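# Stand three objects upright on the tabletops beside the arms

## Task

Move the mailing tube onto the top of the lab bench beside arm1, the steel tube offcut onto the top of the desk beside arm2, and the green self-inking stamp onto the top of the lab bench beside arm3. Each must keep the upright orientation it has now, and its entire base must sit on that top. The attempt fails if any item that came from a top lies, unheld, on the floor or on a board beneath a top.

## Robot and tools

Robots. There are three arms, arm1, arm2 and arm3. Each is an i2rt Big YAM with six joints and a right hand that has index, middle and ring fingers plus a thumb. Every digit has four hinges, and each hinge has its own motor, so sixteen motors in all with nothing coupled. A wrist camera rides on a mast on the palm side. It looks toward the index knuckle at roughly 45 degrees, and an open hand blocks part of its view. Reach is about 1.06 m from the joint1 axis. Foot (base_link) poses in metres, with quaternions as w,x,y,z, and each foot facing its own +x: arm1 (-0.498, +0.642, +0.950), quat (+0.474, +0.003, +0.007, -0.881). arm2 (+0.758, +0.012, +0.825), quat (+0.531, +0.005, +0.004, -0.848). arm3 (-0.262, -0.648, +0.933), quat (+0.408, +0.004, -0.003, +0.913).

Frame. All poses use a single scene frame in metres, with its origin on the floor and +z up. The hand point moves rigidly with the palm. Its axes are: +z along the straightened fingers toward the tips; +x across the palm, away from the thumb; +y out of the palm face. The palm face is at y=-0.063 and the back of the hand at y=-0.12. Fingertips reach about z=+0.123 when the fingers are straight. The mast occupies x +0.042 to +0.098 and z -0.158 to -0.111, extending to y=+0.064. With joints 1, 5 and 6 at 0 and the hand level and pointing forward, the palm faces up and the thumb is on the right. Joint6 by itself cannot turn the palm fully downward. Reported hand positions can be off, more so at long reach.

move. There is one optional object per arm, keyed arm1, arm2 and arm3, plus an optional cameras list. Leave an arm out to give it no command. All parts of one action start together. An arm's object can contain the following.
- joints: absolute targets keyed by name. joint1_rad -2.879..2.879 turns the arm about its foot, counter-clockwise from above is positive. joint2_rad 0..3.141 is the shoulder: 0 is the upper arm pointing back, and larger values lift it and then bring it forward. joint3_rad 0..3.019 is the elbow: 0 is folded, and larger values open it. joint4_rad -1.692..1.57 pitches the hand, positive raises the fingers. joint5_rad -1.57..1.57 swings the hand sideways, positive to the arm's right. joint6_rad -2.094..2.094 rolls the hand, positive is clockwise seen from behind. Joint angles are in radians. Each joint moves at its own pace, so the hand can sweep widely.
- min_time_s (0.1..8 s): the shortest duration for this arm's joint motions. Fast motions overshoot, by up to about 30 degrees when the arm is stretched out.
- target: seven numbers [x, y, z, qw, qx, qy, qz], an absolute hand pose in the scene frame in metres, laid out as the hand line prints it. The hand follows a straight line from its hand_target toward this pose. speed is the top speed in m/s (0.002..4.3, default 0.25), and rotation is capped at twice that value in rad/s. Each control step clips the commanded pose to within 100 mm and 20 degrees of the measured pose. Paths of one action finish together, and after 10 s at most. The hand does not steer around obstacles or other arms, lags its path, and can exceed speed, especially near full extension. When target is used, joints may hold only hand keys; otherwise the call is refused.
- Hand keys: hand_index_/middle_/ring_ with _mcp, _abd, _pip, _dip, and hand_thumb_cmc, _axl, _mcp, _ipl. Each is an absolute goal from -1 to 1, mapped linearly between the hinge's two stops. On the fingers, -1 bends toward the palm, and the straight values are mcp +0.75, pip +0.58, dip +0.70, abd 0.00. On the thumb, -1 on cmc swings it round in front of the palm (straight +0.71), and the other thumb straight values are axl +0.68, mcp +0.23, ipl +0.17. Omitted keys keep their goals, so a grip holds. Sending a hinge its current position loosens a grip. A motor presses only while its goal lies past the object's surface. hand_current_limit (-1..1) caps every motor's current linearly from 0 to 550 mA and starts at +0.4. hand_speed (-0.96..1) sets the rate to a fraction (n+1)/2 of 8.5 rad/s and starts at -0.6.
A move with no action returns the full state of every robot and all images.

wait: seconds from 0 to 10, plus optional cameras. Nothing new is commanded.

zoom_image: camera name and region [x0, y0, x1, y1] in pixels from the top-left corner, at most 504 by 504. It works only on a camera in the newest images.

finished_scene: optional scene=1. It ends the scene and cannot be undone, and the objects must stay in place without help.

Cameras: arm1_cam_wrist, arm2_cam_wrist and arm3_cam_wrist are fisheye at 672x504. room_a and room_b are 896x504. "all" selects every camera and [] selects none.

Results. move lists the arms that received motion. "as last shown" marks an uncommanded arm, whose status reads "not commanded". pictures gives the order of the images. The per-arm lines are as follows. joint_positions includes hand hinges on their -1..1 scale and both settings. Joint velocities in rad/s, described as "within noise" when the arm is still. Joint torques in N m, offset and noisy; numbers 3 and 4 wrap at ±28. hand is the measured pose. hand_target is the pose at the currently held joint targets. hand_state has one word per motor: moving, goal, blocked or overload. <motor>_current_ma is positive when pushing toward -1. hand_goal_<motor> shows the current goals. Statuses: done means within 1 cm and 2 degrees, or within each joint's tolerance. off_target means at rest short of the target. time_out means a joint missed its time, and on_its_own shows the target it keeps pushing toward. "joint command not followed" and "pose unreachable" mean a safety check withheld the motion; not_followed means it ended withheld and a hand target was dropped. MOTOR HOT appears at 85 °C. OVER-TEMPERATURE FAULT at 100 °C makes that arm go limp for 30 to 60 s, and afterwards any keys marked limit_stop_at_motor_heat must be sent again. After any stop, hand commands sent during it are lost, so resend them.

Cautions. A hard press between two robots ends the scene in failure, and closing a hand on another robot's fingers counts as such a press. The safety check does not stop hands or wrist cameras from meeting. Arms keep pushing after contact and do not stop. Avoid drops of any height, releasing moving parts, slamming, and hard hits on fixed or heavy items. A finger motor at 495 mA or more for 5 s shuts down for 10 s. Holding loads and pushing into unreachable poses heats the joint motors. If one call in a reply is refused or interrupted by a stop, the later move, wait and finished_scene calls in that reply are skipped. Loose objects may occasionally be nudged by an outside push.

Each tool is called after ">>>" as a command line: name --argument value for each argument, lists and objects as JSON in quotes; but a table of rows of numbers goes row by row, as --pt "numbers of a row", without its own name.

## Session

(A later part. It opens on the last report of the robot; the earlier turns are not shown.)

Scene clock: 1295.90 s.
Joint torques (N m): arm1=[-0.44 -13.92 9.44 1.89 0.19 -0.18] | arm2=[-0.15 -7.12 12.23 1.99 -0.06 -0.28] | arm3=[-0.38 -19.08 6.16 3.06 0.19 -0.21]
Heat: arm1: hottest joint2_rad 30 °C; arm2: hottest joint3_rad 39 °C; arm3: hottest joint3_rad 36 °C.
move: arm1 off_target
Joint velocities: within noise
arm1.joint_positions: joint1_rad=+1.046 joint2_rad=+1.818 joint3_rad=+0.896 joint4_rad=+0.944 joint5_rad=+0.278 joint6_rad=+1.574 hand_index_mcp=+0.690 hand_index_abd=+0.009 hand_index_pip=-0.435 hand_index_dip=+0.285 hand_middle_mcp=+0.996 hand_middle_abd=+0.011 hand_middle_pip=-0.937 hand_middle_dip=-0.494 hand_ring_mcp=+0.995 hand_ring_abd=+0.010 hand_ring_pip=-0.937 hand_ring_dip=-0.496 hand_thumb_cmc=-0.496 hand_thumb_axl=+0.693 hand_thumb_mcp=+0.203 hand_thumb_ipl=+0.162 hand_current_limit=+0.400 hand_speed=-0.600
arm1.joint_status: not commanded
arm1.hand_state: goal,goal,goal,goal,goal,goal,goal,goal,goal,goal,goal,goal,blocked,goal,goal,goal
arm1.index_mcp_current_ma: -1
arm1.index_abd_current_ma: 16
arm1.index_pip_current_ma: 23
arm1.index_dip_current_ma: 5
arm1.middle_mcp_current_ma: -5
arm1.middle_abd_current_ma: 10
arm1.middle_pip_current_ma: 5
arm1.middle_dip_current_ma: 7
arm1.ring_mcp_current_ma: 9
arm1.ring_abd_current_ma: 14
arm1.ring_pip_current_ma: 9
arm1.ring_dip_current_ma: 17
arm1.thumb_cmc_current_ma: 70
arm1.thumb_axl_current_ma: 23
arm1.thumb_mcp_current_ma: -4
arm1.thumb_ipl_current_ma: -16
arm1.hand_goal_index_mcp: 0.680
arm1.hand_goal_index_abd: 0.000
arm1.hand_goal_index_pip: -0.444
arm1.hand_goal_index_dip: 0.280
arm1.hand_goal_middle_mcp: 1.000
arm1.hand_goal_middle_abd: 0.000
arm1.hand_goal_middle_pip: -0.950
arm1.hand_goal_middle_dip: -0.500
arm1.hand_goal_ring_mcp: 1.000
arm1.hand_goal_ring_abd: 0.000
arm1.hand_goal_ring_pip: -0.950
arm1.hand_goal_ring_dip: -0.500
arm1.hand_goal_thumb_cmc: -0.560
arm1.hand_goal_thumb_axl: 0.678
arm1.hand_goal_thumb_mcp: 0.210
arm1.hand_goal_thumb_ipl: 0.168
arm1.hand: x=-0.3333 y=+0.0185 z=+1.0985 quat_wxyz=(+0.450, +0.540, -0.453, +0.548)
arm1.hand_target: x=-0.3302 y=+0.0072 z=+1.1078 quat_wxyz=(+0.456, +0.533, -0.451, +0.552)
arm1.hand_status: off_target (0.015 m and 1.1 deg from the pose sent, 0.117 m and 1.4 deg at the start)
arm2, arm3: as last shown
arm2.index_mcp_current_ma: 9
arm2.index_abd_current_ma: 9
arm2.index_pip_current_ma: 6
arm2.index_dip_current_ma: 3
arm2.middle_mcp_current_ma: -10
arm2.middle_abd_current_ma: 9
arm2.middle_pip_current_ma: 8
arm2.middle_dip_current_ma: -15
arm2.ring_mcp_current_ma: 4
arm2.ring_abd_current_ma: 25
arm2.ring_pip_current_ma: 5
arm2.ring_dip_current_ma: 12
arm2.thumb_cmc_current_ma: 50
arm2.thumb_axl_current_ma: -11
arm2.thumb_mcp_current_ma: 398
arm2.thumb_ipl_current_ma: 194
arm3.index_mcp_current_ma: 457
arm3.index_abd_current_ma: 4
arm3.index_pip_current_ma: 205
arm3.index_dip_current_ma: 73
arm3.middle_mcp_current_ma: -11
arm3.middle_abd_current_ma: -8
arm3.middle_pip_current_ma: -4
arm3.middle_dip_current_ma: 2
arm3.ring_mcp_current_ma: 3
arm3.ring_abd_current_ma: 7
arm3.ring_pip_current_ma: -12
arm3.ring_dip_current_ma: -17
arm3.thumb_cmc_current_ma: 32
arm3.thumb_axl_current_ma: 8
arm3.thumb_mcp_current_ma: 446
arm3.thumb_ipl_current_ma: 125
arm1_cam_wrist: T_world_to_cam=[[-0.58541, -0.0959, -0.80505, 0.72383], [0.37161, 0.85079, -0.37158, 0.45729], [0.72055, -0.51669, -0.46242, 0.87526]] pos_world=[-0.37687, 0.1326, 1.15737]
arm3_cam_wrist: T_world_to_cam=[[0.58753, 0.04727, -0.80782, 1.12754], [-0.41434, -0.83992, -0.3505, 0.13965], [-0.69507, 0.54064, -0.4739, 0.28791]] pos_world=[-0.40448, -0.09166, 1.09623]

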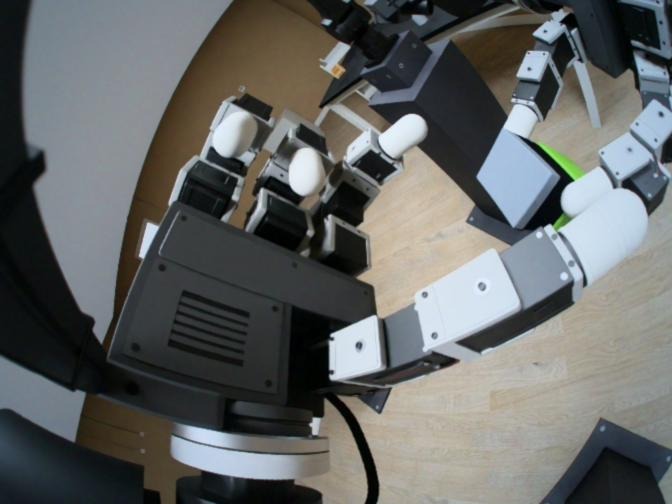

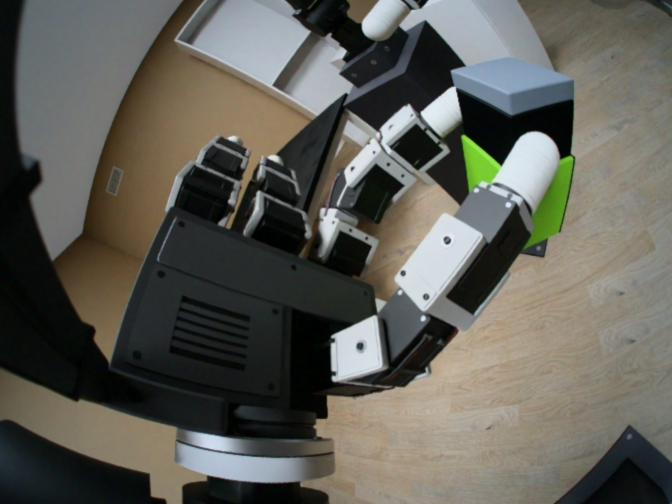

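>>> move --cameras '["room_a","room_b","arm3_cam_wrist","arm1_cam_wrist"]'

Scene clock: 1309.33 s.
Joint torques (N m): arm1=[-0.44 -13.98 9.43 1.89 0.2 -0.18] | arm2=[-0.03 -7.06 12.18 1.95 -0.05 -0.29] | arm3=[-0.44 -19.43 6.16 3.07 0.19 -0.21]
Heat: arm1: hottest joint3_rad 31 °C; arm2: hottest joint3_rad 39 °C; arm3: hottest joint3_rad 36 °C.
Joint velocities: within noise
arm1.joint_positions: joint1_rad=+1.046 joint2_rad=+1.818 joint3_rad=+0.896 joint4_rad=+0.944 joint5_rad=+0.278 joint6_rad=+1.574 hand_index_mcp=+0.690 hand_index_abd=+0.009 hand_index_pip=-0.435 hand_index_dip=+0.285 hand_middle_mcp=+0.996 hand_middle_abd=+0.011 hand_middle_pip=-0.937 hand_middle_dip=-0.494 hand_ring_mcp=+0.995 hand_ring_abd=+0.010 hand_ring_pip=-0.937 hand_ring_dip=-0.496 hand_thumb_cmc=-0.496 hand_thumb_axl=+0.693 hand_thumb_mcp=+0.203 hand_thumb_ipl=+0.162 hand_current_limit=+0.400 hand_speed=-0.600
arm1.joint_status: not commanded
arm1.hand_state: goal,goal,goal,goal,goal,goal,goal,goal,goal,goal,goal,goal,blocked,goal,goal,goal
arm1.index_mcp_current_ma: 6
arm1.index_abd_current_ma: 17
arm1.index_pip_current_ma: 14
arm1.index_dip_current_ma: 9
arm1.middle_mcp_current_ma: -17
arm1.middle_abd_current_ma: 14
arm1.middle_pip_current_ma: 0
arm1.middle_dip_current_ma: -4
arm1.ring_mcp_current_ma: 2
arm1.ring_abd_current_ma: 2
arm1.ring_pip_current_ma: 13
arm1.ring_dip_current_ma: 3
arm1.thumb_cmc_current_ma: 71
arm1.thumb_axl_current_ma: 3
arm1.thumb_mcp_current_ma: 2
arm1.thumb_ipl_current_ma: -2
arm1.hand_goal_index_mcp: 0.680
arm1.hand_goal_index_abd: 0.000
arm1.hand_goal_index_pip: -0.444
arm1.hand_goal_index_dip: 0.280
arm1.hand_goal_middle_mcp: 1.000
arm1.hand_goal_middle_abd: 0.000
arm1.hand_goal_middle_pip: -0.950
arm1.hand_goal_middle_dip: -0.500
arm1.hand_goal_ring_mcp: 1.000
arm1.hand_goal_ring_abd: 0.000
arm1.hand_goal_ring_pip: -0.950
arm1.hand_goal_ring_dip: -0.500
arm1.hand_goal_thumb_cmc: -0.560
arm1.hand_goal_thumb_axl: 0.678
arm1.hand_goal_thumb_mcp: 0.210
arm1.hand_goal_thumb_ipl: 0.168
arm1.hand: x=-0.3333 y=+0.0185 z=+1.0985 quat_wxyz=(+0.450, +0.540, -0.453, +0.548) (m; scene frame)
arm1.hand_target: x=-0.3302 y=+0.0072 z=+1.1078 quat_wxyz=(+0.456, +0.533, -0.451, +0.552) (m; scene frame)
arm1.hand_status: off_target (0.015 m and 1.1 deg from the pose sent, 0.117 m and 1.4 deg at the start)
arm2.joint_positions: joint1_rad=-0.899 joint2_rad=+1.072 joint3_rad=+0.534 joint4_rad=+0.489 joint5_rad=+0.051 joint6_rad=+1.564 hand_index_mcp=+0.623 hand_index_abd=+0.013 hand_index_pip=-0.848 hand_index_dip=+0.691 hand_middle_mcp=+0.896 hand_middle_abd=+0.007 hand_middle_pip=-0.951 hand_middle_dip=-0.508 hand_ring_mcp=+0.758 hand_ring_abd=+0.008 hand_ring_pip=-0.947 hand_ring_dip=-0.498 hand_thumb_cmc=-0.393 hand_thumb_axl=+0.682 hand_thumb_mcp=-0.247 hand_thumb_ipl=-0.362 hand_current_limit=+0.400 hand_speed=-0.600
arm2.joint_status: not commanded
arm2.hand_state: goal,goal,goal,goal,overload,goal,goal,goal,goal,goal,goal,goal,blocked,goal,blocked,blocked
arm2.index_mcp_current_ma: 10
arm2.index_abd_current_ma: 13
arm2.index_pip_current_ma: 5
arm2.index_dip_current_ma: -12
arm2.middle_mcp_current_ma: -13
arm2.middle_abd_current_ma: 17
arm2.middle_pip_current_ma: 4
arm2.middle_dip_current_ma: -1
arm2.ring_mcp_current_ma: 1
arm2.ring_abd_current_ma: 7
arm2.ring_pip_current_ma: 10
arm2.ring_dip_current_ma: 4
arm2.thumb_cmc_current_ma: 53
arm2.thumb_axl_current_ma: -5
arm2.thumb_mcp_current_ma: 375
arm2.thumb_ipl_current_ma: 197
arm2.hand_goal_index_mcp: 0.620
arm2.hand_goal_index_abd: 0.000
arm2.hand_goal_index_pip: -0.850
arm2.hand_goal_index_dip: 0.696
arm2.hand_goal_middle_mcp: 0.754
arm2.hand_goal_middle_abd: 0.000
arm2.hand_goal_middle_pip: -0.950
arm2.hand_goal_middle_dip: -0.500
arm2.hand_goal_ring_mcp: 0.754
arm2.hand_goal_ring_abd: 0.000
arm2.hand_goal_ring_pip: -0.950
arm2.hand_goal_ring_dip: -0.500
arm2.hand_goal_thumb_cmc: -0.430
arm2.hand_goal_thumb_axl: 0.678
arm2.hand_goal_thumb_mcp: -0.500
arm2.hand_goal_thumb_ipl: -0.450
arm2.hand: x=+0.2769 y=-0.0015 z=+1.0885 quat_wxyz=(+0.685, +0.068, -0.723, +0.051) (m; scene frame)
arm2.hand_target: x=+0.2674 y=-0.0034 z=+1.1157 quat_wxyz=(+0.701, +0.068, -0.708, +0.052) (m; scene frame)
arm2.hand_status: not commanded
arm3.joint_positions: joint1_rad=-0.266 joint2_rad=+2.062 joint3_rad=+1.085 joint4_rad=+0.976 joint5_rad=+0.316 joint6_rad=+1.560 hand_index_mcp=+0.114 hand_index_abd=+0.032 hand_index_pip=+0.022 hand_index_dip=+0.537 hand_middle_mcp=+1.000 hand_middle_abd=+0.010 hand_middle_pip=+0.572 hand_middle_dip=+0.685 hand_ring_mcp=+1.000 hand_ring_abd=+0.013 hand_ring_pip=+0.577 hand_ring_dip=+0.687 hand_thumb_cmc=-0.498 hand_thumb_axl=+0.693 hand_thumb_mcp=-0.073 hand_thumb_ipl=+0.171 hand_current_limit=+0.700 hand_speed=-0.600
arm3.joint_status: not commanded
arm3.hand_state: blocked,blocked,blocked,blocked,goal,goal,goal,goal,goal,goal,goal,goal,blocked,goal,blocked,blocked
arm3.index_mcp_current_ma: 457
arm3.index_abd_current_ma: 1
arm3.index_pip_current_ma: 205
arm3.index_dip_current_ma: 55
arm3.middle_mcp_current_ma: 2
arm3.middle_abd_current_ma: 3
arm3.middle_pip_current_ma: -11
arm3.middle_dip_current_ma: -7
arm3.ring_mcp_current_ma: 11
arm3.ring_abd_current_ma: 4
arm3.ring_pip_current_ma: -14
arm3.ring_dip_current_ma: 0
arm3.thumb_cmc_current_ma: 21
arm3.thumb_axl_current_ma: -5
arm3.thumb_mcp_current_ma: 435
arm3.thumb_ipl_current_ma: 128
arm3.hand_goal_index_mcp: -0.600
arm3.hand_goal_index_abd: 0.000
arm3.hand_goal_index_pip: -0.400
arm3.hand_goal_index_dip: 0.330
arm3.hand_goal_middle_mcp: 1.000
arm3.hand_goal_middle_abd: 0.000
arm3.hand_goal_middle_pip: 0.578
arm3.hand_goal_middle_dip: 0.696
arm3.hand_goal_ring_mcp: 1.000
arm3.hand_goal_ring_abd: 0.000
arm3.hand_goal_ring_pip: 0.578
arm3.hand_goal_ring_dip: 0.696
arm3.hand_goal_thumb_cmc: -0.580
arm3.hand_goal_thumb_axl: 0.678
arm3.hand_goal_thumb_mcp: -0.600
arm3.hand_goal_thumb_ipl: -0.050
arm3.hand: x=-0.4474 y=+0.0262 z=+1.0335 quat_wxyz=(-0.536, +0.458, +0.535, +0.466) (m; scene frame)
arm3.hand_target: x=-0.4500 y=+0.0239 z=+1.0341 quat_wxyz=(-0.542, +0.455, +0.530, +0.467) (m; scene frame)
arm3.hand_status: not commanded
pictures: arm1_cam_wrist, arm3_cam_wrist, room_a, room_b
camera_calibration:
arm1_cam_wrist: T_world_to_cam=[[-0.58541, -0.0959, -0.80505, 0.72383], [0.37161, 0.85079, -0.37158, 0.45729], [0.72055, -0.51669, -0.46242, 0.87526]] pos_world=[-0.37687, 0.1326, 1.15737]
arm3_cam_wrist: T_world_to_cam=[[0.58753, 0.04727, -0.80782, 1.12754], [-0.41434, -0.83992, -0.3505, 0.13965], [-0.69507, 0.54064, -0.4739, 0.28791]] pos_world=[-0.40448, -0.09166, 1.09623]

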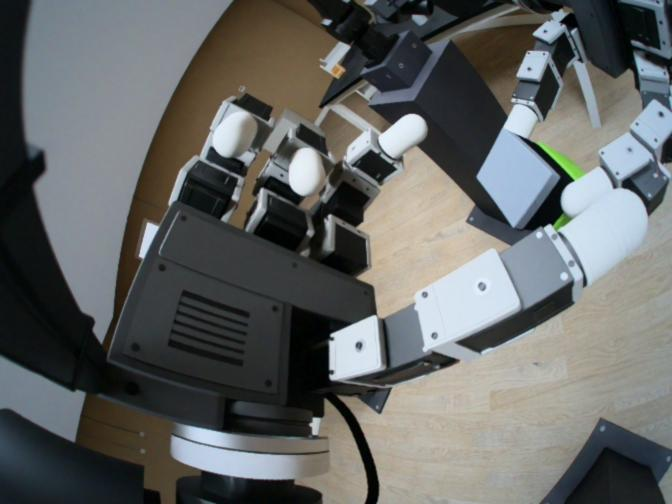

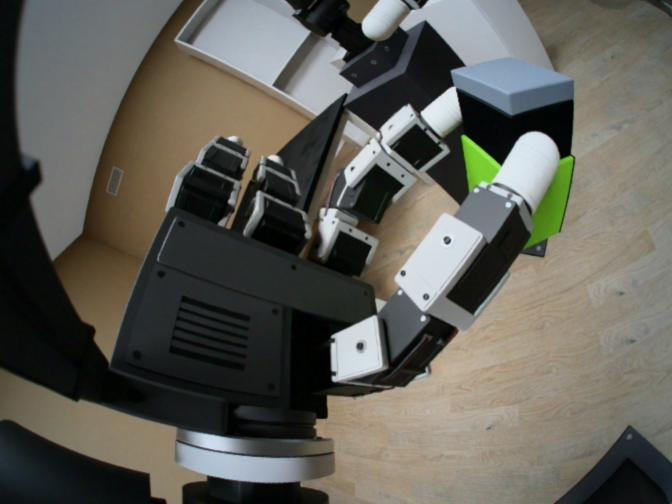

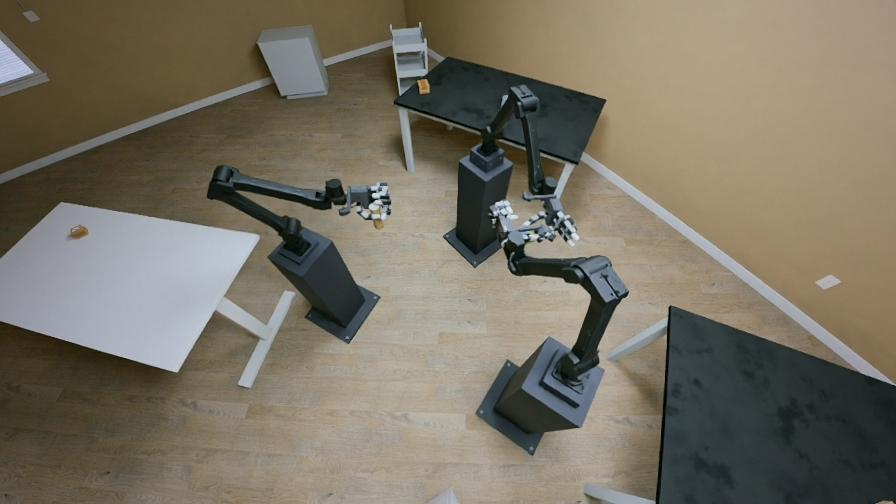

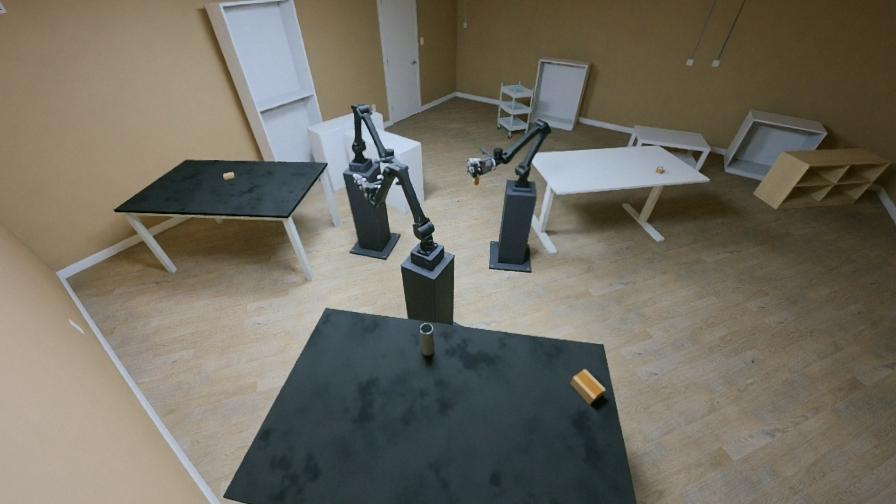

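>>> move --arm1 '{"target": [-0.25, 0.10, 1.14, 0.450, 0.540, -0.453, 0.548], "speed": 0.15}' --cameras '["arm3_cam_wrist"]'

>>> move --arm1 '{"joints": {"joint1_rad": 1.45, "hand_index_mcp": 0.85, "hand_index_pip": 0.578, "hand_index_dip": 0.696}, "min_time_s": 2.5}' --cameras '["arm3_cam_wrist", "room_a"]'

Scene clock: 1316.53 s.
Joint torques (N m): arm1=[-0.38 -15.44 6.97 1.81 0.22 -0.2] | arm2=[-0.26 -7.36 12.15 1.96 -0.05 -0.26] | arm3=[-0.26 -19.19 6.13 3.07 0.2 -0.2]
Heat: arm1: hottest joint3_rad 31 °C; arm2: hottest joint3_rad 39 °C; arm3: hottest joint3_rad 36 °C.
move: arm1 off_target
Joint velocities: within noise
arm1.joint_positions: joint1_rad=+1.291 joint2_rad=+1.705 joint3_rad=+0.847 joint4_rad=+0.865 joint5_rad=+0.517 joint6_rad=+1.574 hand_index_mcp=+0.693 hand_index_abd=+0.009 hand_index_pip=-0.435 hand_index_dip=+0.285 hand_middle_mcp=+1.000 hand_middle_abd=+0.011 hand_middle_pip=-0.937 hand_middle_dip=-0.494 hand_ring_mcp=+1.000 hand_ring_abd=+0.010 hand_ring_pip=-0.937 hand_ring_dip=-0.496 hand_thumb_cmc=-0.496 hand_thumb_axl=+0.693 hand_thumb_mcp=+0.203 hand_thumb_ipl=+0.162 hand_current_limit=+0.400 hand_speed=-0.600
arm1.joint_status: not commanded
arm1.hand_state: goal,goal,goal,goal,goal,goal,goal,goal,goal,goal,goal,goal,blocked,goal,goal,goal
arm1.index_mcp_current_ma: 14
arm1.index_abd_current_ma: 7
arm1.index_pip_current_ma: 23
arm1.index_dip_current_ma: -7
arm1.middle_mcp_current_ma: -2
arm1.middle_abd_current_ma: 18
arm1.middle_pip_current_ma: 0
arm1.middle_dip_current_ma: 3
arm1.ring_mcp_current_ma: 16
arm1.ring_abd_current_ma: 13
arm1.ring_pip_current_ma: 17
arm1.ring_dip_current_ma: 13
arm1.thumb_cmc_current_ma: 74
arm1.thumb_axl_current_ma: 23
arm1.thumb_mcp_current_ma: -6
arm1.thumb_ipl_current_ma: -20
arm1.hand_goal_index_mcp: 0.680
arm1.hand_goal_index_abd: 0.000
arm1.hand_goal_index_pip: -0.444
arm1.hand_goal_index_dip: 0.280
arm1.hand_goal_middle_mcp: 1.000
arm1.hand_goal_middle_abd: 0.000
arm1.hand_goal_middle_pip: -0.950
arm1.hand_goal_middle_dip: -0.500
arm1.hand_goal_ring_mcp: 1.000
arm1.hand_goal_ring_abd: 0.000
arm1.hand_goal_ring_pip: -0.950
arm1.hand_goal_ring_dip: -0.500
arm1.hand_goal_thumb_cmc: -0.560
arm1.hand_goal_thumb_axl: 0.678
arm1.hand_goal_thumb_mcp: 0.210
arm1.hand_goal_thumb_ipl: 0.168
arm1.hand: x=-0.2473 y=+0.0998 z=+1.1269 quat_wxyz=(+0.446, +0.546, -0.454, +0.545)
arm1.hand_target: x=-0.2499 y=+0.1000 z=+1.1399 quat_wxyz=(+0.450, +0.540, -0.453, +0.548)
arm1.hand_status: off_target (0.013 m and 1.0 deg from the pose sent, 0.124 m and 0.1 deg at the start)
arm2, arm3: as last shown
arm2.index_mcp_current_ma: 16
arm2.index_abd_current_ma: 10
arm2.index_pip_current_ma: 6
arm2.index_dip_current_ma: -5
arm2.middle_mcp_current_ma: -11
arm2.middle_abd_current_ma: 1
arm2.middle_pip_current_ma: 8
arm2.middle_dip_current_ma: -23
arm2.ring_mcp_current_ma: -2
arm2.ring_abd_current_ma: 13
arm2.ring_pip_current_ma: 12
arm2.ring_dip_current_ma: 13
arm2.thumb_cmc_current_ma: 54
arm2.thumb_axl_current_ma: 4
arm2.thumb_mcp_current_ma: 384
arm2.thumb_ipl_current_ma: 185
arm3.index_mcp_current_ma: 470
arm3.index_abd_current_ma: 7
arm3.index_pip_current_ma: 204
arm3.index_dip_current_ma: 50
arm3.middle_mcp_current_ma: 14
arm3.middle_abd_current_ma: -9
arm3.middle_pip_current_ma: -1
arm3.middle_dip_current_ma: -6
arm3.ring_abd_current_ma: 7
arm3.ring_pip_current_ma: 0
arm3.ring_dip_current_ma: -12
arm3.thumb_cmc_current_ma: 19
arm3.thumb_axl_current_ma: 8
arm3.thumb_mcp_current_ma: 440
arm3.thumb_ipl_current_ma: 127
arm3_cam_wrist: T_world_to_cam=[[0.58753, 0.04727, -0.80782, 1.12754], [-0.41434, -0.83992, -0.3505, 0.13965], [-0.69507, 0.54064, -0.4739, 0.28791]] pos_world=[-0.40448, -0.09166, 1.09623]

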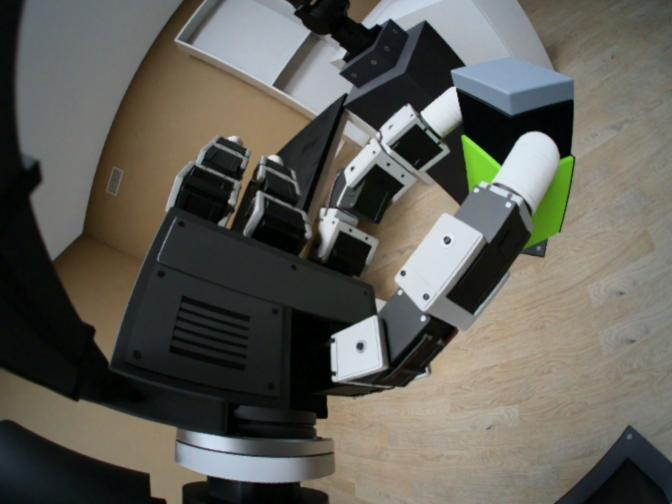

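Scene clock: 1319.77 s.
Joint torques (N m): arm1=[0.26 -15.5 6.99 1.83 0.21 -0.17] | arm2=[-0.26 -7.3 12.16 1.94 -0.06 -0.25] | arm3=[-0.44 -19.31 6.16 3.11 0.2 -0.2]
Heat: arm1: hottest joint3_rad 31 °C; arm2: hottest joint3_rad 39 °C; arm3: hottest joint3_rad 36 °C.
move: arm1 done
Joint velocities: within noise
arm1.joint_positions: joint1_rad=+1.444 joint2_rad=+1.705 joint3_rad=+0.847 joint4_rad=+0.865 joint5_rad=+0.517 joint6_rad=+1.574 hand_index_mcp=+0.847 hand_index_abd=+0.009 hand_index_pip=+0.572 hand_index_dip=+0.690 hand_middle_mcp=+1.000 hand_middle_abd=+0.011 hand_middle_pip=-0.937 hand_middle_dip=-0.494 hand_ring_mcp=+1.000 hand_ring_abd=+0.010 hand_ring_pip=-0.937 hand_ring_dip=-0.496 hand_thumb_cmc=-0.496 hand_thumb_axl=+0.693 hand_thumb_mcp=+0.203 hand_thumb_ipl=+0.162 hand_current_limit=+0.400 hand_speed=-0.600
arm1.joint_status: all done
arm1.hand_state: goal,goal,goal,goal,goal,goal,goal,goal,goal,goal,goal,goal,blocked,goal,goal,goal
arm1.index_mcp_current_ma: -6
arm1.index_abd_current_ma: 20
arm1.index_pip_current_ma: 6
arm1.index_dip_current_ma: -4
arm1.middle_mcp_current_ma: -5
arm1.middle_abd_current_ma: 32
arm1.middle_pip_current_ma: -9
arm1.middle_dip_current_ma: -3
arm1.ring_mcp_current_ma: 9
arm1.ring_abd_current_ma: 6
arm1.ring_pip_current_ma: 7
arm1.ring_dip_current_ma: 11
arm1.thumb_cmc_current_ma: 54
arm1.thumb_axl_current_ma: 18
arm1.thumb_mcp_current_ma: -4
arm1.thumb_ipl_current_ma: -9
arm1.hand_goal_index_mcp: 0.850
arm1.hand_goal_index_abd: 0.000
arm1.hand_goal_index_pip: 0.578
arm1.hand_goal_index_dip: 0.696
arm1.hand_goal_middle_mcp: 1.000
arm1.hand_goal_middle_abd: 0.000
arm1.hand_goal_middle_pip: -0.950
arm1.hand_goal_middle_dip: -0.500
arm1.hand_goal_ring_mcp: 1.000
arm1.hand_goal_ring_abd: 0.000
arm1.hand_goal_ring_pip: -0.950
arm1.hand_goal_ring_dip: -0.500
arm1.hand_goal_thumb_cmc: -0.560
arm1.hand_goal_thumb_axl: 0.678
arm1.hand_goal_thumb_mcp: 0.210
arm1.hand_goal_thumb_ipl: 0.168
arm1.hand: x=-0.1678 y=+0.1444 z=+1.1274 quat_wxyz=(+0.402, +0.579, -0.412, +0.578)
arm1.hand_target: x=-0.1666 y=+0.1468 z=+1.1405 quat_wxyz=(+0.404, +0.574, -0.409, +0.583)
arm1.hand_status: not commanded
arm2, arm3: as last shown
arm2.index_mcp_current_ma: 18
arm2.index_abd_current_ma: 1
arm2.index_pip_current_ma: 3
arm2.index_dip_current_ma: -11
arm2.middle_mcp_current_ma: 3
arm2.middle_abd_current_ma: -3
arm2.middle_pip_current_ma: -2
arm2.middle_dip_current_ma: -11
arm2.ring_mcp_current_ma: 5
arm2.ring_abd_current_ma: 3
arm2.ring_pip_current_ma: 8
arm2.ring_dip_current_ma: 14
arm2.thumb_cmc_current_ma: 49
arm2.thumb_axl_current_ma: -4
arm2.thumb_mcp_current_ma: 375
arm2.thumb_ipl_current_ma: 197
arm3.index_mcp_current_ma: 458
arm3.index_abd_current_ma: -1
arm3.index_pip_current_ma: 217
arm3.index_dip_current_ma: 62
arm3.middle_mcp_current_ma: 11
arm3.middle_abd_current_ma: -20
arm3.middle_pip_current_ma: 5
arm3.middle_dip_current_ma: -5
arm3.ring_mcp_current_ma: 10
arm3.ring_abd_current_ma: 4
arm3.ring_pip_current_ma: -18
arm3.ring_dip_current_ma: -4
arm3.thumb_cmc_current_ma: 16
arm3.thumb_axl_current_ma: 10
arm3.thumb_mcp_current_ma: 437
arm3.thumb_ipl_current_ma: 111
arm3_cam_wrist: T_world_to_cam=[[0.58753, 0.04727, -0.80782, 1.12754], [-0.41434, -0.83992, -0.3505, 0.13965], [-0.69507, 0.54064, -0.4739, 0.28791]] pos_world=[-0.40448, -0.09166, 1.09623]

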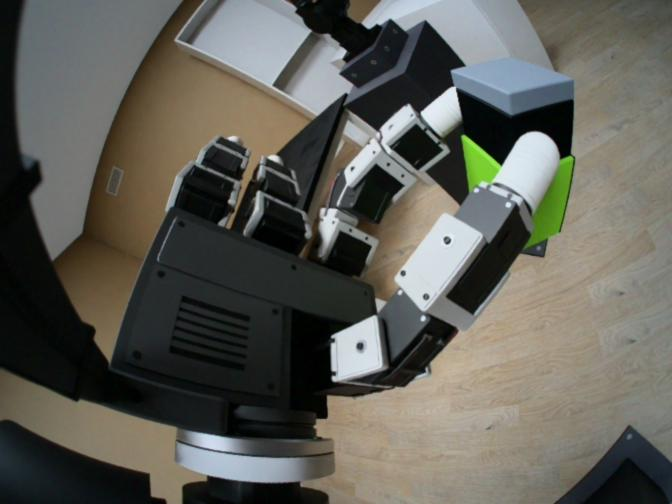

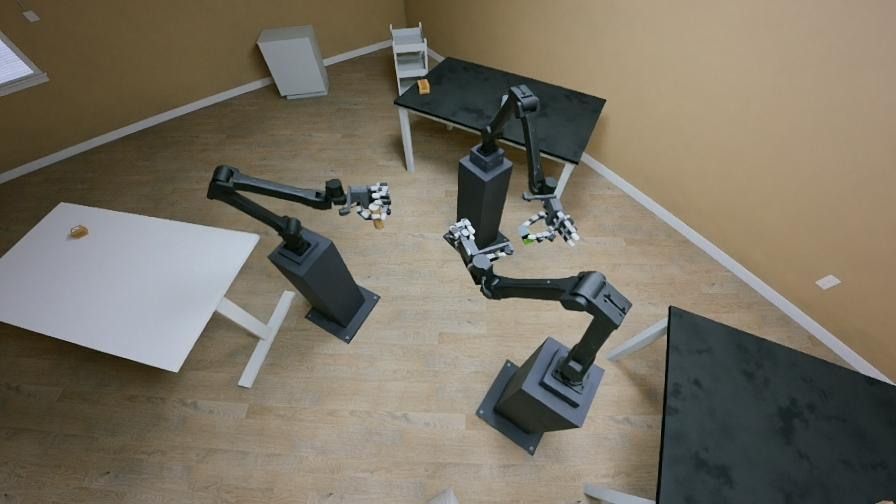

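>>> move --arm3 '{"joints": {"joint1_rad": 1.931}, "min_time_s": 7}' --cameras '["arm3_cam_wrist", "room_b"]'

Scene clock: 1345.07 s.
Joint torques (N m): arm1=[0.21 -15.44 7.01 1.83 0.22 -0.17] | arm2=[-0.15 -7.24 12.23 1.96 -0.05 -0.26] | arm3=[-1.08 -19.43 6.06 3.1 0.15 -0.2]
Heat: arm1: hottest joint3_rad 30 °C; arm2: hottest joint3_rad 39 °C; arm3: hottest joint3_rad 35 °C.
move: arm3 done
Joint velocities: within noise
arm1, arm2: as last shown
arm1.index_mcp_current_ma: -12
arm1.index_abd_current_ma: 12
arm1.index_pip_current_ma: 3
arm1.index_dip_current_ma: -23
arm1.middle_mcp_current_ma: 5
arm1.middle_abd_current_ma: 8
arm1.middle_pip_current_ma: 4
arm1.middle_dip_current_ma: 3
arm1.ring_mcp_current_ma: 16
arm1.ring_abd_current_ma: 21
arm1.ring_pip_current_ma: 13
arm1.ring_dip_current_ma: 10
arm1.thumb_cmc_current_ma: 66
arm1.thumb_axl_current_ma: 20
arm1.thumb_mcp_current_ma: -3
arm1.thumb_ipl_current_ma: -11
arm2.index_mcp_current_ma: 12
arm2.index_abd_current_ma: 6
arm2.index_dip_current_ma: -2
arm2.middle_mcp_current_ma: -4
arm2.middle_abd_current_ma: 3
arm2.middle_pip_current_ma: 0
arm2.ring_mcp_current_ma: 7
arm2.ring_abd_current_ma: 5
arm2.ring_dip_current_ma: 3
arm2.thumb_cmc_current_ma: 41
arm2.thumb_axl_current_ma: -3
arm2.thumb_mcp_current_ma: 378
arm2.thumb_ipl_current_ma: 192
arm3.joint_positions: joint1_rad=+1.936 joint2_rad=+2.062 joint3_rad=+1.085 joint4_rad=+0.976 joint5_rad=+0.318 joint6_rad=+1.560 hand_index_mcp=+0.114 hand_index_abd=+0.032 hand_index_pip=+0.022 hand_index_dip=+0.537 hand_middle_mcp=+1.000 hand_middle_abd=+0.010 hand_middle_pip=+0.574 hand_middle_dip=+0.686 hand_ring_mcp=+1.000 hand_ring_abd=+0.013 hand_ring_pip=+0.577 hand_ring_dip=+0.687 hand_thumb_cmc=-0.498 hand_thumb_axl=+0.693 hand_thumb_mcp=-0.073 hand_thumb_ipl=+0.171 hand_current_limit=+0.700 hand_speed=-0.600
arm3.joint_status: all done
arm3.hand_state: blocked,blocked,blocked,blocked,goal,goal,goal,goal,goal,goal,goal,goal,blocked,goal,blocked,blocked
arm3.index_mcp_current_ma: 484
arm3.index_abd_current_ma: 8
arm3.index_pip_current_ma: 200
arm3.index_dip_current_ma: 56
arm3.middle_mcp_current_ma: -3
arm3.middle_abd_current_ma: 5
arm3.middle_pip_current_ma: -1
arm3.middle_dip_current_ma: -8
arm3.ring_mcp_current_ma: 10
arm3.ring_abd_current_ma: -9
arm3.ring_pip_current_ma: 0
arm3.ring_dip_current_ma: 0
arm3.thumb_cmc_current_ma: 23
arm3.thumb_axl_current_ma: -4
arm3.thumb_mcp_current_ma: 446
arm3.thumb_ipl_current_ma: 100
arm3.hand_goal_index_mcp: -0.600
arm3.hand_goal_index_abd: 0.000
arm3.hand_goal_index_pip: -0.400
arm3.hand_goal_index_dip: 0.330
arm3.hand_goal_middle_mcp: 1.000
arm3.hand_goal_middle_abd: 0.000
arm3.hand_goal_middle_pip: 0.578
arm3.hand_goal_middle_dip: 0.696
arm3.hand_goal_ring_mcp: 1.000
arm3.hand_goal_ring_abd: 0.000
arm3.hand_goal_ring_pip: 0.578
arm3.hand_goal_ring_dip: 0.696
arm3.hand_goal_thumb_cmc: -0.580
arm3.hand_goal_thumb_axl: 0.678
arm3.hand_goal_thumb_mcp: -0.600
arm3.hand_goal_thumb_ipl: -0.050
arm3.hand: x=-0.6965 y=-1.1965 z=+1.0242 quat_wxyz=(-0.656, -0.275, +0.653, -0.261)
arm3.hand_target: x=-0.6990 y=-1.1927 z=+1.0249 quat_wxyz=(-0.661, -0.269, +0.649, -0.263)
arm3.hand_status: not commanded
arm3_cam_wrist: T_world_to_cam=[[-0.38465, 0.46114, -0.79962, 1.13383], [0.92263, 0.16575, -0.34824, 1.13835], [-0.02805, -0.87171, -0.48922, -0.43823]] pos_world=[-0.62644, -1.09354, 1.08866]

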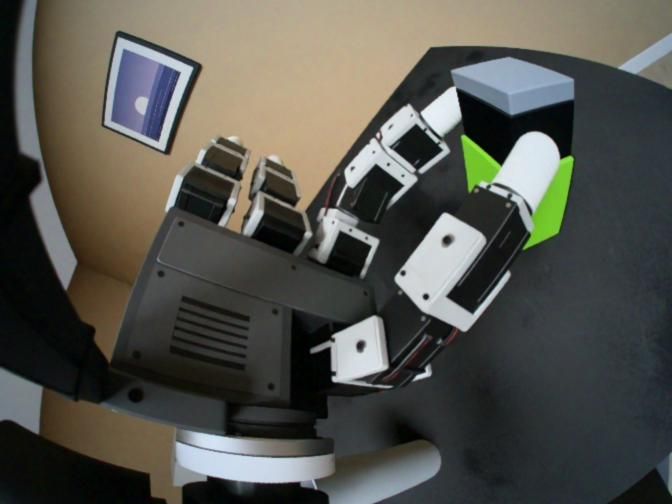

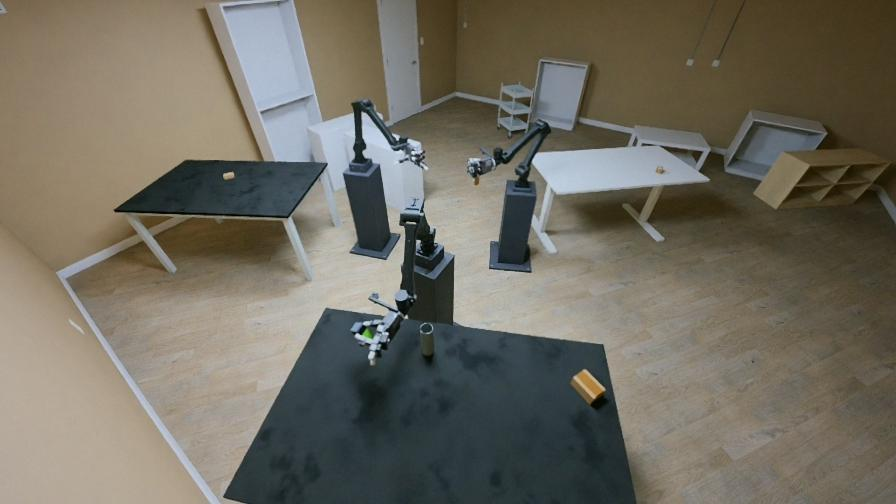

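>>> zoom_image --camera "arm3_cam_wrist" --region '[380, 30, 620, 270]'

Scaled by 2.100 from the camera's image (finer frame: 960x720).

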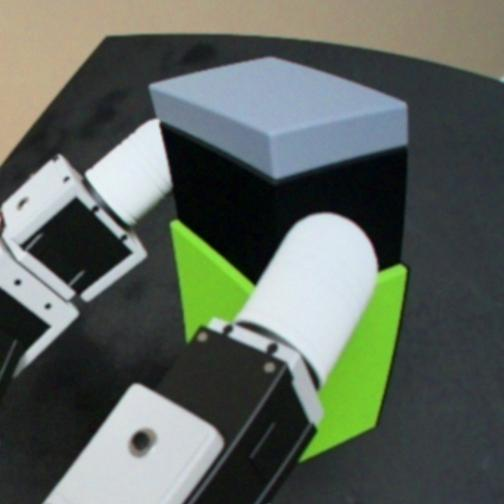

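>>> move --arm3 '{"target": [-0.6965, -1.1965, 0.885, -0.656, -0.268, 0.655, -0.268], "speed": 0.12}' --cameras '["arm3_cam_wrist"]'

Scene clock: 1400.67 s.
Joint torques (N m): arm1=[0.26 -15.44 6.99 1.84 0.21 -0.17] | arm2=[-0.09 -7.24 12.15 1.81 -0.06 -0.26] | arm3=[-0.85 -20.37 7.31 3.14 0.24 -0.16]
Heat: arm1: hottest joint3_rad 30 °C; arm2: hottest joint3_rad 39 °C; arm3: hottest joint3_rad 35 °C.
move: arm3 off_target
Joint velocities: within noise
arm1, arm2: as last shown
arm1.index_mcp_current_ma: -17
arm1.index_abd_current_ma: 11
arm1.index_pip_current_ma: 7
arm1.index_dip_current_ma: -6
arm1.middle_mcp_current_ma: -3
arm1.middle_abd_current_ma: 11
arm1.middle_pip_current_ma: 7
arm1.ring_mcp_current_ma: 5
arm1.ring_abd_current_ma: 14
arm1.ring_pip_current_ma: 10
arm1.ring_dip_current_ma: 15
arm1.thumb_cmc_current_ma: 67
arm1.thumb_axl_current_ma: 21
arm1.thumb_mcp_current_ma: -4
arm1.thumb_ipl_current_ma: -3
arm2.index_mcp_current_ma: 13
arm2.index_abd_current_ma: 8
arm2.index_pip_current_ma: 15
arm2.index_dip_current_ma: -21
arm2.middle_mcp_current_ma: 2
arm2.middle_abd_current_ma: 8
arm2.middle_pip_current_ma: -2
arm2.middle_dip_current_ma: -12
arm2.ring_mcp_current_ma: 1
arm2.ring_abd_current_ma: 18
arm2.ring_dip_current_ma: 12
arm2.thumb_cmc_current_ma: 56
arm2.thumb_axl_current_ma: 6
arm2.thumb_mcp_current_ma: 385
arm2.thumb_ipl_current_ma: 200
arm3.joint_positions: joint1_rad=+1.936 joint2_rad=+2.393 joint3_rad=+1.133 joint4_rad=+1.206 joint5_rad=+0.318 joint6_rad=+1.574 hand_index_mcp=+0.114 hand_index_abd=+0.008 hand_index_pip=+0.022 hand_index_dip=+0.537 hand_middle_mcp=+1.000 hand_middle_abd=+0.012 hand_middle_pip=+0.574 hand_middle_dip=+0.686 hand_ring_mcp=+1.000 hand_ring_abd=+0.014 hand_ring_pip=+0.577 hand_ring_dip=+0.688 hand_thumb_cmc=-0.515 hand_thumb_axl=+0.693 hand_thumb_mcp=-0.074 hand_thumb_ipl=+0.171 hand_current_limit=+0.700 hand_speed=-0.600
arm3.joint_status: not commanded
arm3.hand_state: blocked,goal,blocked,blocked,goal,goal,goal,goal,goal,goal,goal,goal,blocked,goal,blocked,blocked
arm3.index_mcp_current_ma: 472
arm3.index_abd_current_ma: -6
arm3.index_pip_current_ma: 226
arm3.index_dip_current_ma: 51
arm3.middle_mcp_current_ma: -3
arm3.middle_abd_current_ma: -10
arm3.middle_pip_current_ma: -10
arm3.middle_dip_current_ma: -2
arm3.ring_mcp_current_ma: 3
arm3.ring_abd_current_ma: -2
arm3.ring_pip_current_ma: 0
arm3.ring_dip_current_ma: 11
arm3.thumb_cmc_current_ma: 23
arm3.thumb_axl_current_ma: -3
arm3.thumb_mcp_current_ma: 448
arm3.thumb_ipl_current_ma: 132
arm3.hand_goal_index_mcp: -0.600
arm3.hand_goal_index_abd: 0.000
arm3.hand_goal_index_pip: -0.400
arm3.hand_goal_index_dip: 0.330
arm3.hand_goal_middle_mcp: 1.000
arm3.hand_goal_middle_abd: 0.000
arm3.hand_goal_middle_pip: 0.578
arm3.hand_goal_middle_dip: 0.696
arm3.hand_goal_ring_mcp: 1.000
arm3.hand_goal_ring_abd: 0.000
arm3.hand_goal_ring_pip: 0.578
arm3.hand_goal_ring_dip: 0.696
arm3.hand_goal_thumb_cmc: -0.580
arm3.hand_goal_thumb_axl: 0.678
arm3.hand_goal_thumb_mcp: -0.600
arm3.hand_goal_thumb_ipl: -0.050
arm3.hand: x=-0.6909 y=-1.1834 z=+0.8708 quat_wxyz=(-0.640, -0.283, +0.669, -0.253)
arm3.hand_target: x=-0.6961 y=-1.1957 z=+0.8851 quat_wxyz=(-0.655, -0.268, +0.654, -0.267)
arm3.hand_status: off_target (0.020 m and 3.4 deg from the pose sent, 0.139 m and 1.2 deg at the start)
arm3_cam_wrist: T_world_to_cam=[[-0.35742, 0.49148, -0.79417, 1.05733], [0.93387, 0.17738, -0.31052, 1.06623], [-0.01175, -0.85263, -0.52238, -0.43898]] pos_world=[-0.62297, -1.08307, 0.94147]

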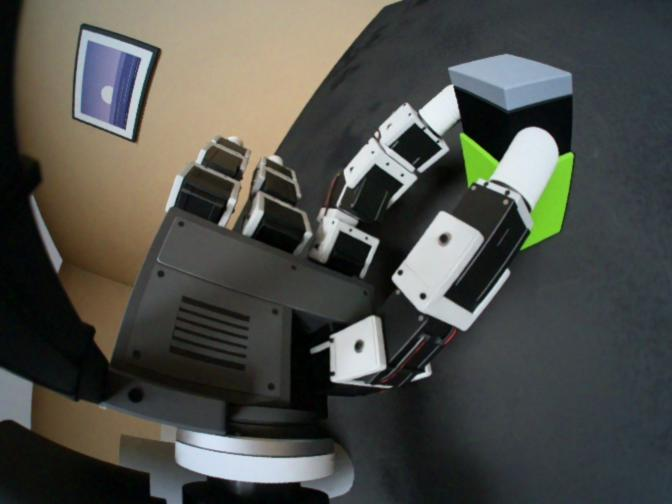

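>>> move --arm3 '{"joints": {"joint2_rad": 2.400}, "min_time_s": 1.5}' --cameras '["arm3_cam_wrist"]'

Scene clock: 1405.17 s.
Joint torques (N m): arm1=[0.21 -15.44 6.98 1.81 0.22 -0.17] | arm2=[-0.21 -7.24 12.25 1.96 -0.07 -0.27] | arm3=[-0.62 -20.01 7.28 3.14 0.23 -0.14]
Heat: arm1: hottest joint3_rad 30 °C; arm2: hottest joint3_rad 39 °C; arm3: hottest joint3_rad 35 °C.
move: arm3 done
Joint velocities: within noise
arm1, arm2: as last shown
arm1.index_mcp_current_ma: -13
arm1.index_abd_current_ma: 7
arm1.index_pip_current_ma: 1
arm1.index_dip_current_ma: -15
arm1.middle_mcp_current_ma: -8
arm1.middle_abd_current_ma: 15
arm1.middle_pip_current_ma: 12
arm1.middle_dip_current_ma: -6
arm1.ring_mcp_current_ma: 8
arm1.ring_abd_current_ma: 20
arm1.ring_pip_current_ma: 9
arm1.ring_dip_current_ma: -3
arm1.thumb_cmc_current_ma: 76
arm1.thumb_axl_current_ma: 15
arm1.thumb_mcp_current_ma: 0
arm1.thumb_ipl_current_ma: -14
arm2.index_mcp_current_ma: 10
arm2.index_abd_current_ma: 10
arm2.index_pip_current_ma: 7
arm2.index_dip_current_ma: 0
arm2.middle_mcp_current_ma: -1
arm2.middle_abd_current_ma: 13
arm2.middle_pip_current_ma: 7
arm2.middle_dip_current_ma: -11
arm2.ring_mcp_current_ma: 3
arm2.ring_abd_current_ma: 10
arm2.ring_pip_current_ma: 7
arm2.ring_dip_current_ma: 11
arm2.thumb_cmc_current_ma: 57
arm2.thumb_axl_current_ma: 11
arm2.thumb_mcp_current_ma: 376
arm2.thumb_ipl_current_ma: 195
arm3.joint_positions: joint1_rad=+1.936 joint2_rad=+2.393 joint3_rad=+1.133 joint4_rad=+1.206 joint5_rad=+0.318 joint6_rad=+1.574 hand_index_mcp=+0.114 hand_index_abd=+0.008 hand_index_pip=+0.022 hand_index_dip=+0.537 hand_middle_mcp=+1.000 hand_middle_abd=+0.012 hand_middle_pip=+0.574 hand_middle_dip=+0.686 hand_ring_mcp=+1.000 hand_ring_abd=+0.014 hand_ring_pip=+0.577 hand_ring_dip=+0.688 hand_thumb_cmc=-0.515 hand_thumb_axl=+0.693 hand_thumb_mcp=-0.074 hand_thumb_ipl=+0.171 hand_current_limit=+0.700 hand_speed=-0.600
arm3.joint_status: all done
arm3.hand_state: blocked,goal,blocked,blocked,goal,goal,goal,goal,goal,goal,goal,goal,blocked,goal,blocked,blocked
arm3.index_mcp_current_ma: 472
arm3.index_abd_current_ma: 10
arm3.index_pip_current_ma: 200
arm3.index_dip_current_ma: 60
arm3.middle_mcp_current_ma: 5
arm3.middle_abd_current_ma: -4
arm3.middle_pip_current_ma: -4
arm3.middle_dip_current_ma: -8
arm3.ring_mcp_current_ma: 11
arm3.ring_abd_current_ma: -4
arm3.ring_pip_current_ma: -1
arm3.ring_dip_current_ma: -30
arm3.thumb_cmc_current_ma: 20
arm3.thumb_axl_current_ma: -6
arm3.thumb_mcp_current_ma: 438
arm3.thumb_ipl_current_ma: 144
arm3.hand_goal_index_mcp: -0.600
arm3.hand_goal_index_abd: 0.000
arm3.hand_goal_index_pip: -0.400
arm3.hand_goal_index_dip: 0.330
arm3.hand_goal_middle_mcp: 1.000
arm3.hand_goal_middle_abd: 0.000
arm3.hand_goal_middle_pip: 0.578
arm3.hand_goal_middle_dip: 0.696
arm3.hand_goal_ring_mcp: 1.000
arm3.hand_goal_ring_abd: 0.000
arm3.hand_goal_ring_pip: 0.578
arm3.hand_goal_ring_dip: 0.696
arm3.hand_goal_thumb_cmc: -0.580
arm3.hand_goal_thumb_axl: 0.678
arm3.hand_goal_thumb_mcp: -0.600
arm3.hand_goal_thumb_ipl: -0.050
arm3.hand: x=-0.6909 y=-1.1834 z=+0.8708 quat_wxyz=(-0.640, -0.283, +0.669, -0.253)
arm3.hand_target: x=-0.6958 y=-1.1951 z=+0.8828 quat_wxyz=(-0.654, -0.269, +0.655, -0.267)
arm3.hand_status: not commanded
arm3_cam_wrist: T_world_to_cam=[[-0.35742, 0.49148, -0.79417, 1.05733], [0.93387, 0.17738, -0.31052, 1.06623], [-0.01175, -0.85263, -0.52238, -0.43898]] pos_world=[-0.62297, -1.08307, 0.94147]

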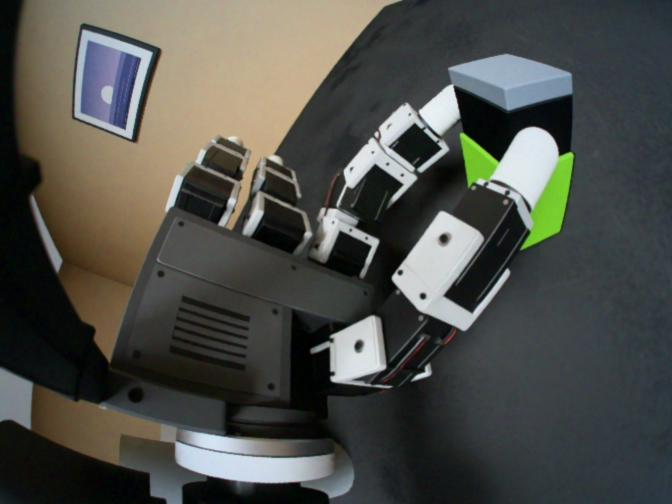

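>>> move --arm3 '{"joints": {"joint2_rad": 2.415}, "min_time_s": 1}' --cameras '["arm3_cam_wrist"]'

Scene clock: 1408.27 s.
Joint torques (N m): arm1=[0.15 -15.44 6.99 1.84 0.22 -0.17] | arm2=[-0.03 -7.36 12.22 1.94 -0.06 -0.27] | arm3=[-0.85 -19.19 7.3 3.03 0.24 -0.16]
Heat: arm1: hottest joint3_rad 30 °C; arm2: hottest joint3_rad 40 °C; arm3: hottest joint3_rad 35 °C.
move: arm3 done
Joint velocities: within noise
arm1, arm2: as last shown
arm1.index_mcp_current_ma: -17
arm1.index_abd_current_ma: 17
arm1.index_pip_current_ma: -1
arm1.index_dip_current_ma: -18
arm1.middle_mcp_current_ma: 0
arm1.middle_abd_current_ma: 17
arm1.middle_pip_current_ma: 7
arm1.middle_dip_current_ma: 6
arm1.ring_mcp_current_ma: 3
arm1.ring_abd_current_ma: 12
arm1.ring_pip_current_ma: 15
arm1.ring_dip_current_ma: 2
arm1.thumb_cmc_current_ma: 66
arm1.thumb_axl_current_ma: 18
arm1.thumb_mcp_current_ma: -12
arm1.thumb_ipl_current_ma: -21
arm2.index_mcp_current_ma: 15
arm2.index_abd_current_ma: 3
arm2.index_pip_current_ma: -1
arm2.index_dip_current_ma: -4
arm2.middle_mcp_current_ma: -15
arm2.middle_abd_current_ma: 21
arm2.middle_pip_current_ma: 5
arm2.middle_dip_current_ma: -8
arm2.ring_mcp_current_ma: 13
arm2.ring_abd_current_ma: 15
arm2.ring_pip_current_ma: 18
arm2.ring_dip_current_ma: 3
arm2.thumb_cmc_current_ma: 51
arm2.thumb_axl_current_ma: 1
arm2.thumb_mcp_current_ma: 379
arm2.thumb_ipl_current_ma: 190
arm3.joint_positions: joint1_rad=+1.936 joint2_rad=+2.396 joint3_rad=+1.133 joint4_rad=+1.211 joint5_rad=+0.318 joint6_rad=+1.574 hand_index_mcp=+0.114 hand_index_abd=+0.000 hand_index_pip=+0.022 hand_index_dip=+0.537 hand_middle_mcp=+1.000 hand_middle_abd=+0.012 hand_middle_pip=+0.574 hand_middle_dip=+0.686 hand_ring_mcp=+1.000 hand_ring_abd=+0.014 hand_ring_pip=+0.577 hand_ring_dip=+0.688 hand_thumb_cmc=-0.518 hand_thumb_axl=+0.693 hand_thumb_mcp=-0.074 hand_thumb_ipl=+0.171 hand_current_limit=+0.700 hand_speed=-0.600
arm3.joint_status: all done
arm3.hand_state: blocked,goal,blocked,blocked,goal,goal,goal,goal,goal,goal,goal,goal,blocked,goal,blocked,blocked
arm3.index_mcp_current_ma: 463
arm3.index_abd_current_ma: -1
arm3.index_pip_current_ma: 207
arm3.index_dip_current_ma: 67
arm3.middle_mcp_current_ma: 8
arm3.middle_abd_current_ma: -9
arm3.middle_pip_current_ma: -22
arm3.middle_dip_current_ma: -10
arm3.ring_mcp_current_ma: 5
arm3.ring_abd_current_ma: 9
arm3.ring_pip_current_ma: -4
arm3.ring_dip_current_ma: 9
arm3.thumb_cmc_current_ma: 7
arm3.thumb_axl_current_ma: -9
arm3.thumb_mcp_current_ma: 459
arm3.thumb_ipl_current_ma: 133
arm3.hand_goal_index_mcp: -0.600
arm3.hand_goal_index_abd: 0.000
arm3.hand_goal_index_pip: -0.400
arm3.hand_goal_index_dip: 0.330
arm3.hand_goal_middle_mcp: 1.000
arm3.hand_goal_middle_abd: 0.000
arm3.hand_goal_middle_pip: 0.578
arm3.hand_goal_middle_dip: 0.696
arm3.hand_goal_ring_mcp: 1.000
arm3.hand_goal_ring_abd: 0.000
arm3.hand_goal_ring_pip: 0.578
arm3.hand_goal_ring_dip: 0.696
arm3.hand_goal_thumb_cmc: -0.580
arm3.hand_goal_thumb_axl: 0.678
arm3.hand_goal_thumb_mcp: -0.600
arm3.hand_goal_thumb_ipl: -0.050
arm3.hand: x=-0.6907 y=-1.1831 z=+0.8700 quat_wxyz=(-0.640, -0.282, +0.668, -0.253)
arm3.hand_target: x=-0.6946 y=-1.1926 z=+0.8730 quat_wxyz=(-0.650, -0.272, +0.659, -0.263)
arm3.hand_status: not commanded
arm3_cam_wrist: T_world_to_cam=[[-0.35812, 0.49011, -0.7947, 1.05499], [0.93359, 0.1768, -0.31168, 1.06595], [-0.01225, -0.85354, -0.52088, -0.44186]] pos_world=[-0.62277, -1.08267, 0.94047]

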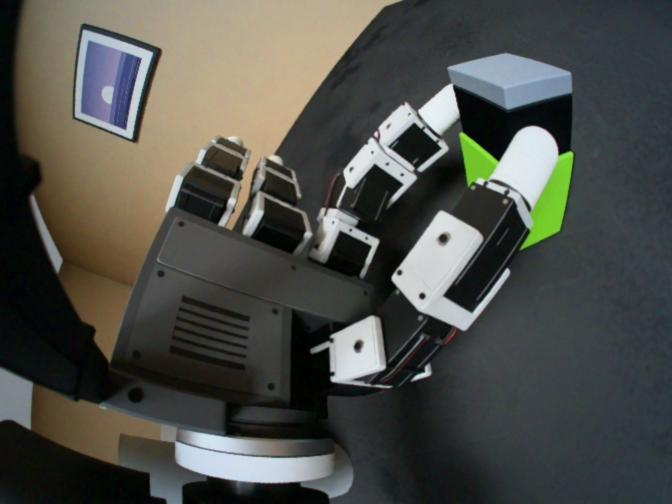

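>>> move --arm3 '{"joints": {"joint1_rad": 1.965, "joint2_rad": 2.425}, "min_time_s": 1.5}' --cameras '["arm3_cam_wrist"]'

Scene clock: 1412.60 s.
Joint torques (N m): arm1=[0.21 -15.44 6.99 1.84 0.22 -0.17] | arm2=[-0.15 -7.06 12.11 1.96 -0.07 -0.26] | arm3=[-0.44 -18.84 6.9 2.89 0.24 -0.16]
Heat: arm1: hottest joint3_rad 30 °C; arm2: hottest joint3_rad 40 °C; arm3: hottest joint3_rad 35 °C.
move: arm3 done
Joint velocities: within noise
arm1, arm2: as last shown
arm1.index_abd_current_ma: 12
arm1.index_pip_current_ma: 2
arm1.index_dip_current_ma: -16
arm1.middle_mcp_current_ma: -8
arm1.middle_abd_current_ma: 11
arm1.middle_pip_current_ma: 14
arm1.middle_dip_current_ma: 2
arm1.ring_mcp_current_ma: 1
arm1.ring_pip_current_ma: 19
arm1.ring_dip_current_ma: 16
arm1.thumb_cmc_current_ma: 74
arm1.thumb_axl_current_ma: 20
arm1.thumb_mcp_current_ma: -5
arm1.thumb_ipl_current_ma: -7
arm2.index_abd_current_ma: 11
arm2.index_pip_current_ma: 3
arm2.index_dip_current_ma: -3
arm2.middle_mcp_current_ma: -7
arm2.middle_abd_current_ma: 3
arm2.middle_pip_current_ma: 1
arm2.middle_dip_current_ma: -10
arm2.ring_mcp_current_ma: 5
arm2.ring_abd_current_ma: 2
arm2.ring_pip_current_ma: 6
arm2.ring_dip_current_ma: 6
arm2.thumb_axl_current_ma: -8
arm2.thumb_mcp_current_ma: 380
arm2.thumb_ipl_current_ma: 184
arm3.joint_positions: joint1_rad=+1.961 joint2_rad=+2.404 joint3_rad=+1.137 joint4_rad=+1.213 joint5_rad=+0.318 joint6_rad=+1.574 hand_index_mcp=+0.114 hand_index_abd=-0.015 hand_index_pip=+0.022 hand_index_dip=+0.537 hand_middle_mcp=+1.000 hand_middle_abd=+0.012 hand_middle_pip=+0.574 hand_middle_dip=+0.686 hand_ring_mcp=+1.000 hand_ring_abd=+0.014 hand_ring_pip=+0.577 hand_ring_dip=+0.688 hand_thumb_cmc=-0.532 hand_thumb_axl=+0.693 hand_thumb_mcp=-0.074 hand_thumb_ipl=+0.171 hand_current_limit=+0.700 hand_speed=-0.600
arm3.joint_status: all done
arm3.hand_state: blocked,goal,blocked,blocked,goal,goal,goal,goal,goal,goal,goal,goal,blocked,goal,blocked,blocked
arm3.index_mcp_current_ma: 466
arm3.index_abd_current_ma: 23
arm3.index_pip_current_ma: 211
arm3.index_dip_current_ma: 69
arm3.middle_mcp_current_ma: 3
arm3.middle_abd_current_ma: -2
arm3.middle_pip_current_ma: -5
arm3.middle_dip_current_ma: -4
arm3.ring_mcp_current_ma: -2
arm3.ring_abd_current_ma: -6
arm3.ring_pip_current_ma: -2
arm3.ring_dip_current_ma: -5
arm3.thumb_cmc_current_ma: 20
arm3.thumb_axl_current_ma: 3
arm3.thumb_mcp_current_ma: 446
arm3.thumb_ipl_current_ma: 115
arm3.hand_goal_index_mcp: -0.600
arm3.hand_goal_index_abd: 0.000
arm3.hand_goal_index_pip: -0.400
arm3.hand_goal_index_dip: 0.330
arm3.hand_goal_middle_mcp: 1.000
arm3.hand_goal_middle_abd: 0.000
arm3.hand_goal_middle_pip: 0.578
arm3.hand_goal_middle_dip: 0.696
arm3.hand_goal_ring_mcp: 1.000
arm3.hand_goal_ring_abd: 0.000
arm3.hand_goal_ring_pip: 0.578
arm3.hand_goal_ring_dip: 0.696
arm3.hand_goal_thumb_cmc: -0.580
arm3.hand_goal_thumb_axl: 0.678
arm3.hand_goal_thumb_mcp: -0.600
arm3.hand_goal_thumb_ipl: -0.050
arm3.hand: x=-0.6774 y=-1.1938 z=+0.8668 quat_wxyz=(-0.637, -0.291, +0.665, -0.261)
arm3.hand_target: x=-0.6788 y=-1.2025 z=+0.8663 quat_wxyz=(-0.643, -0.283, +0.658, -0.270)
arm3.hand_status: not commanded
arm3_cam_wrist: T_world_to_cam=[[-0.36958, 0.48199, -0.79441, 1.04459], [0.92915, 0.20025, -0.31077, 1.07853], [0.00929, -0.85298, -0.52185, -0.43641]] pos_world=[-0.612, -1.09171, 0.93727]

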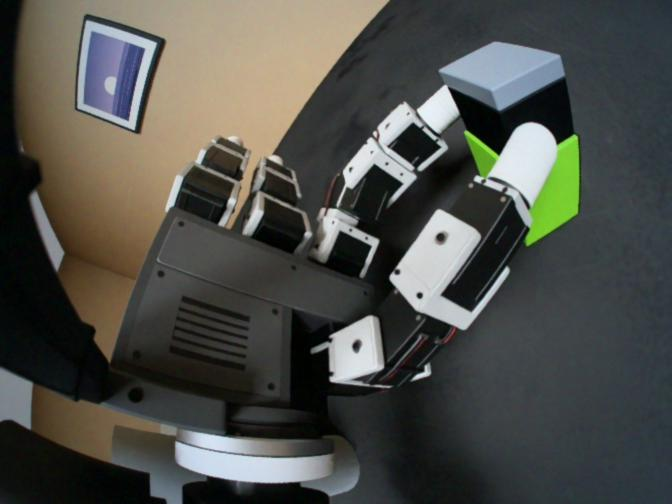

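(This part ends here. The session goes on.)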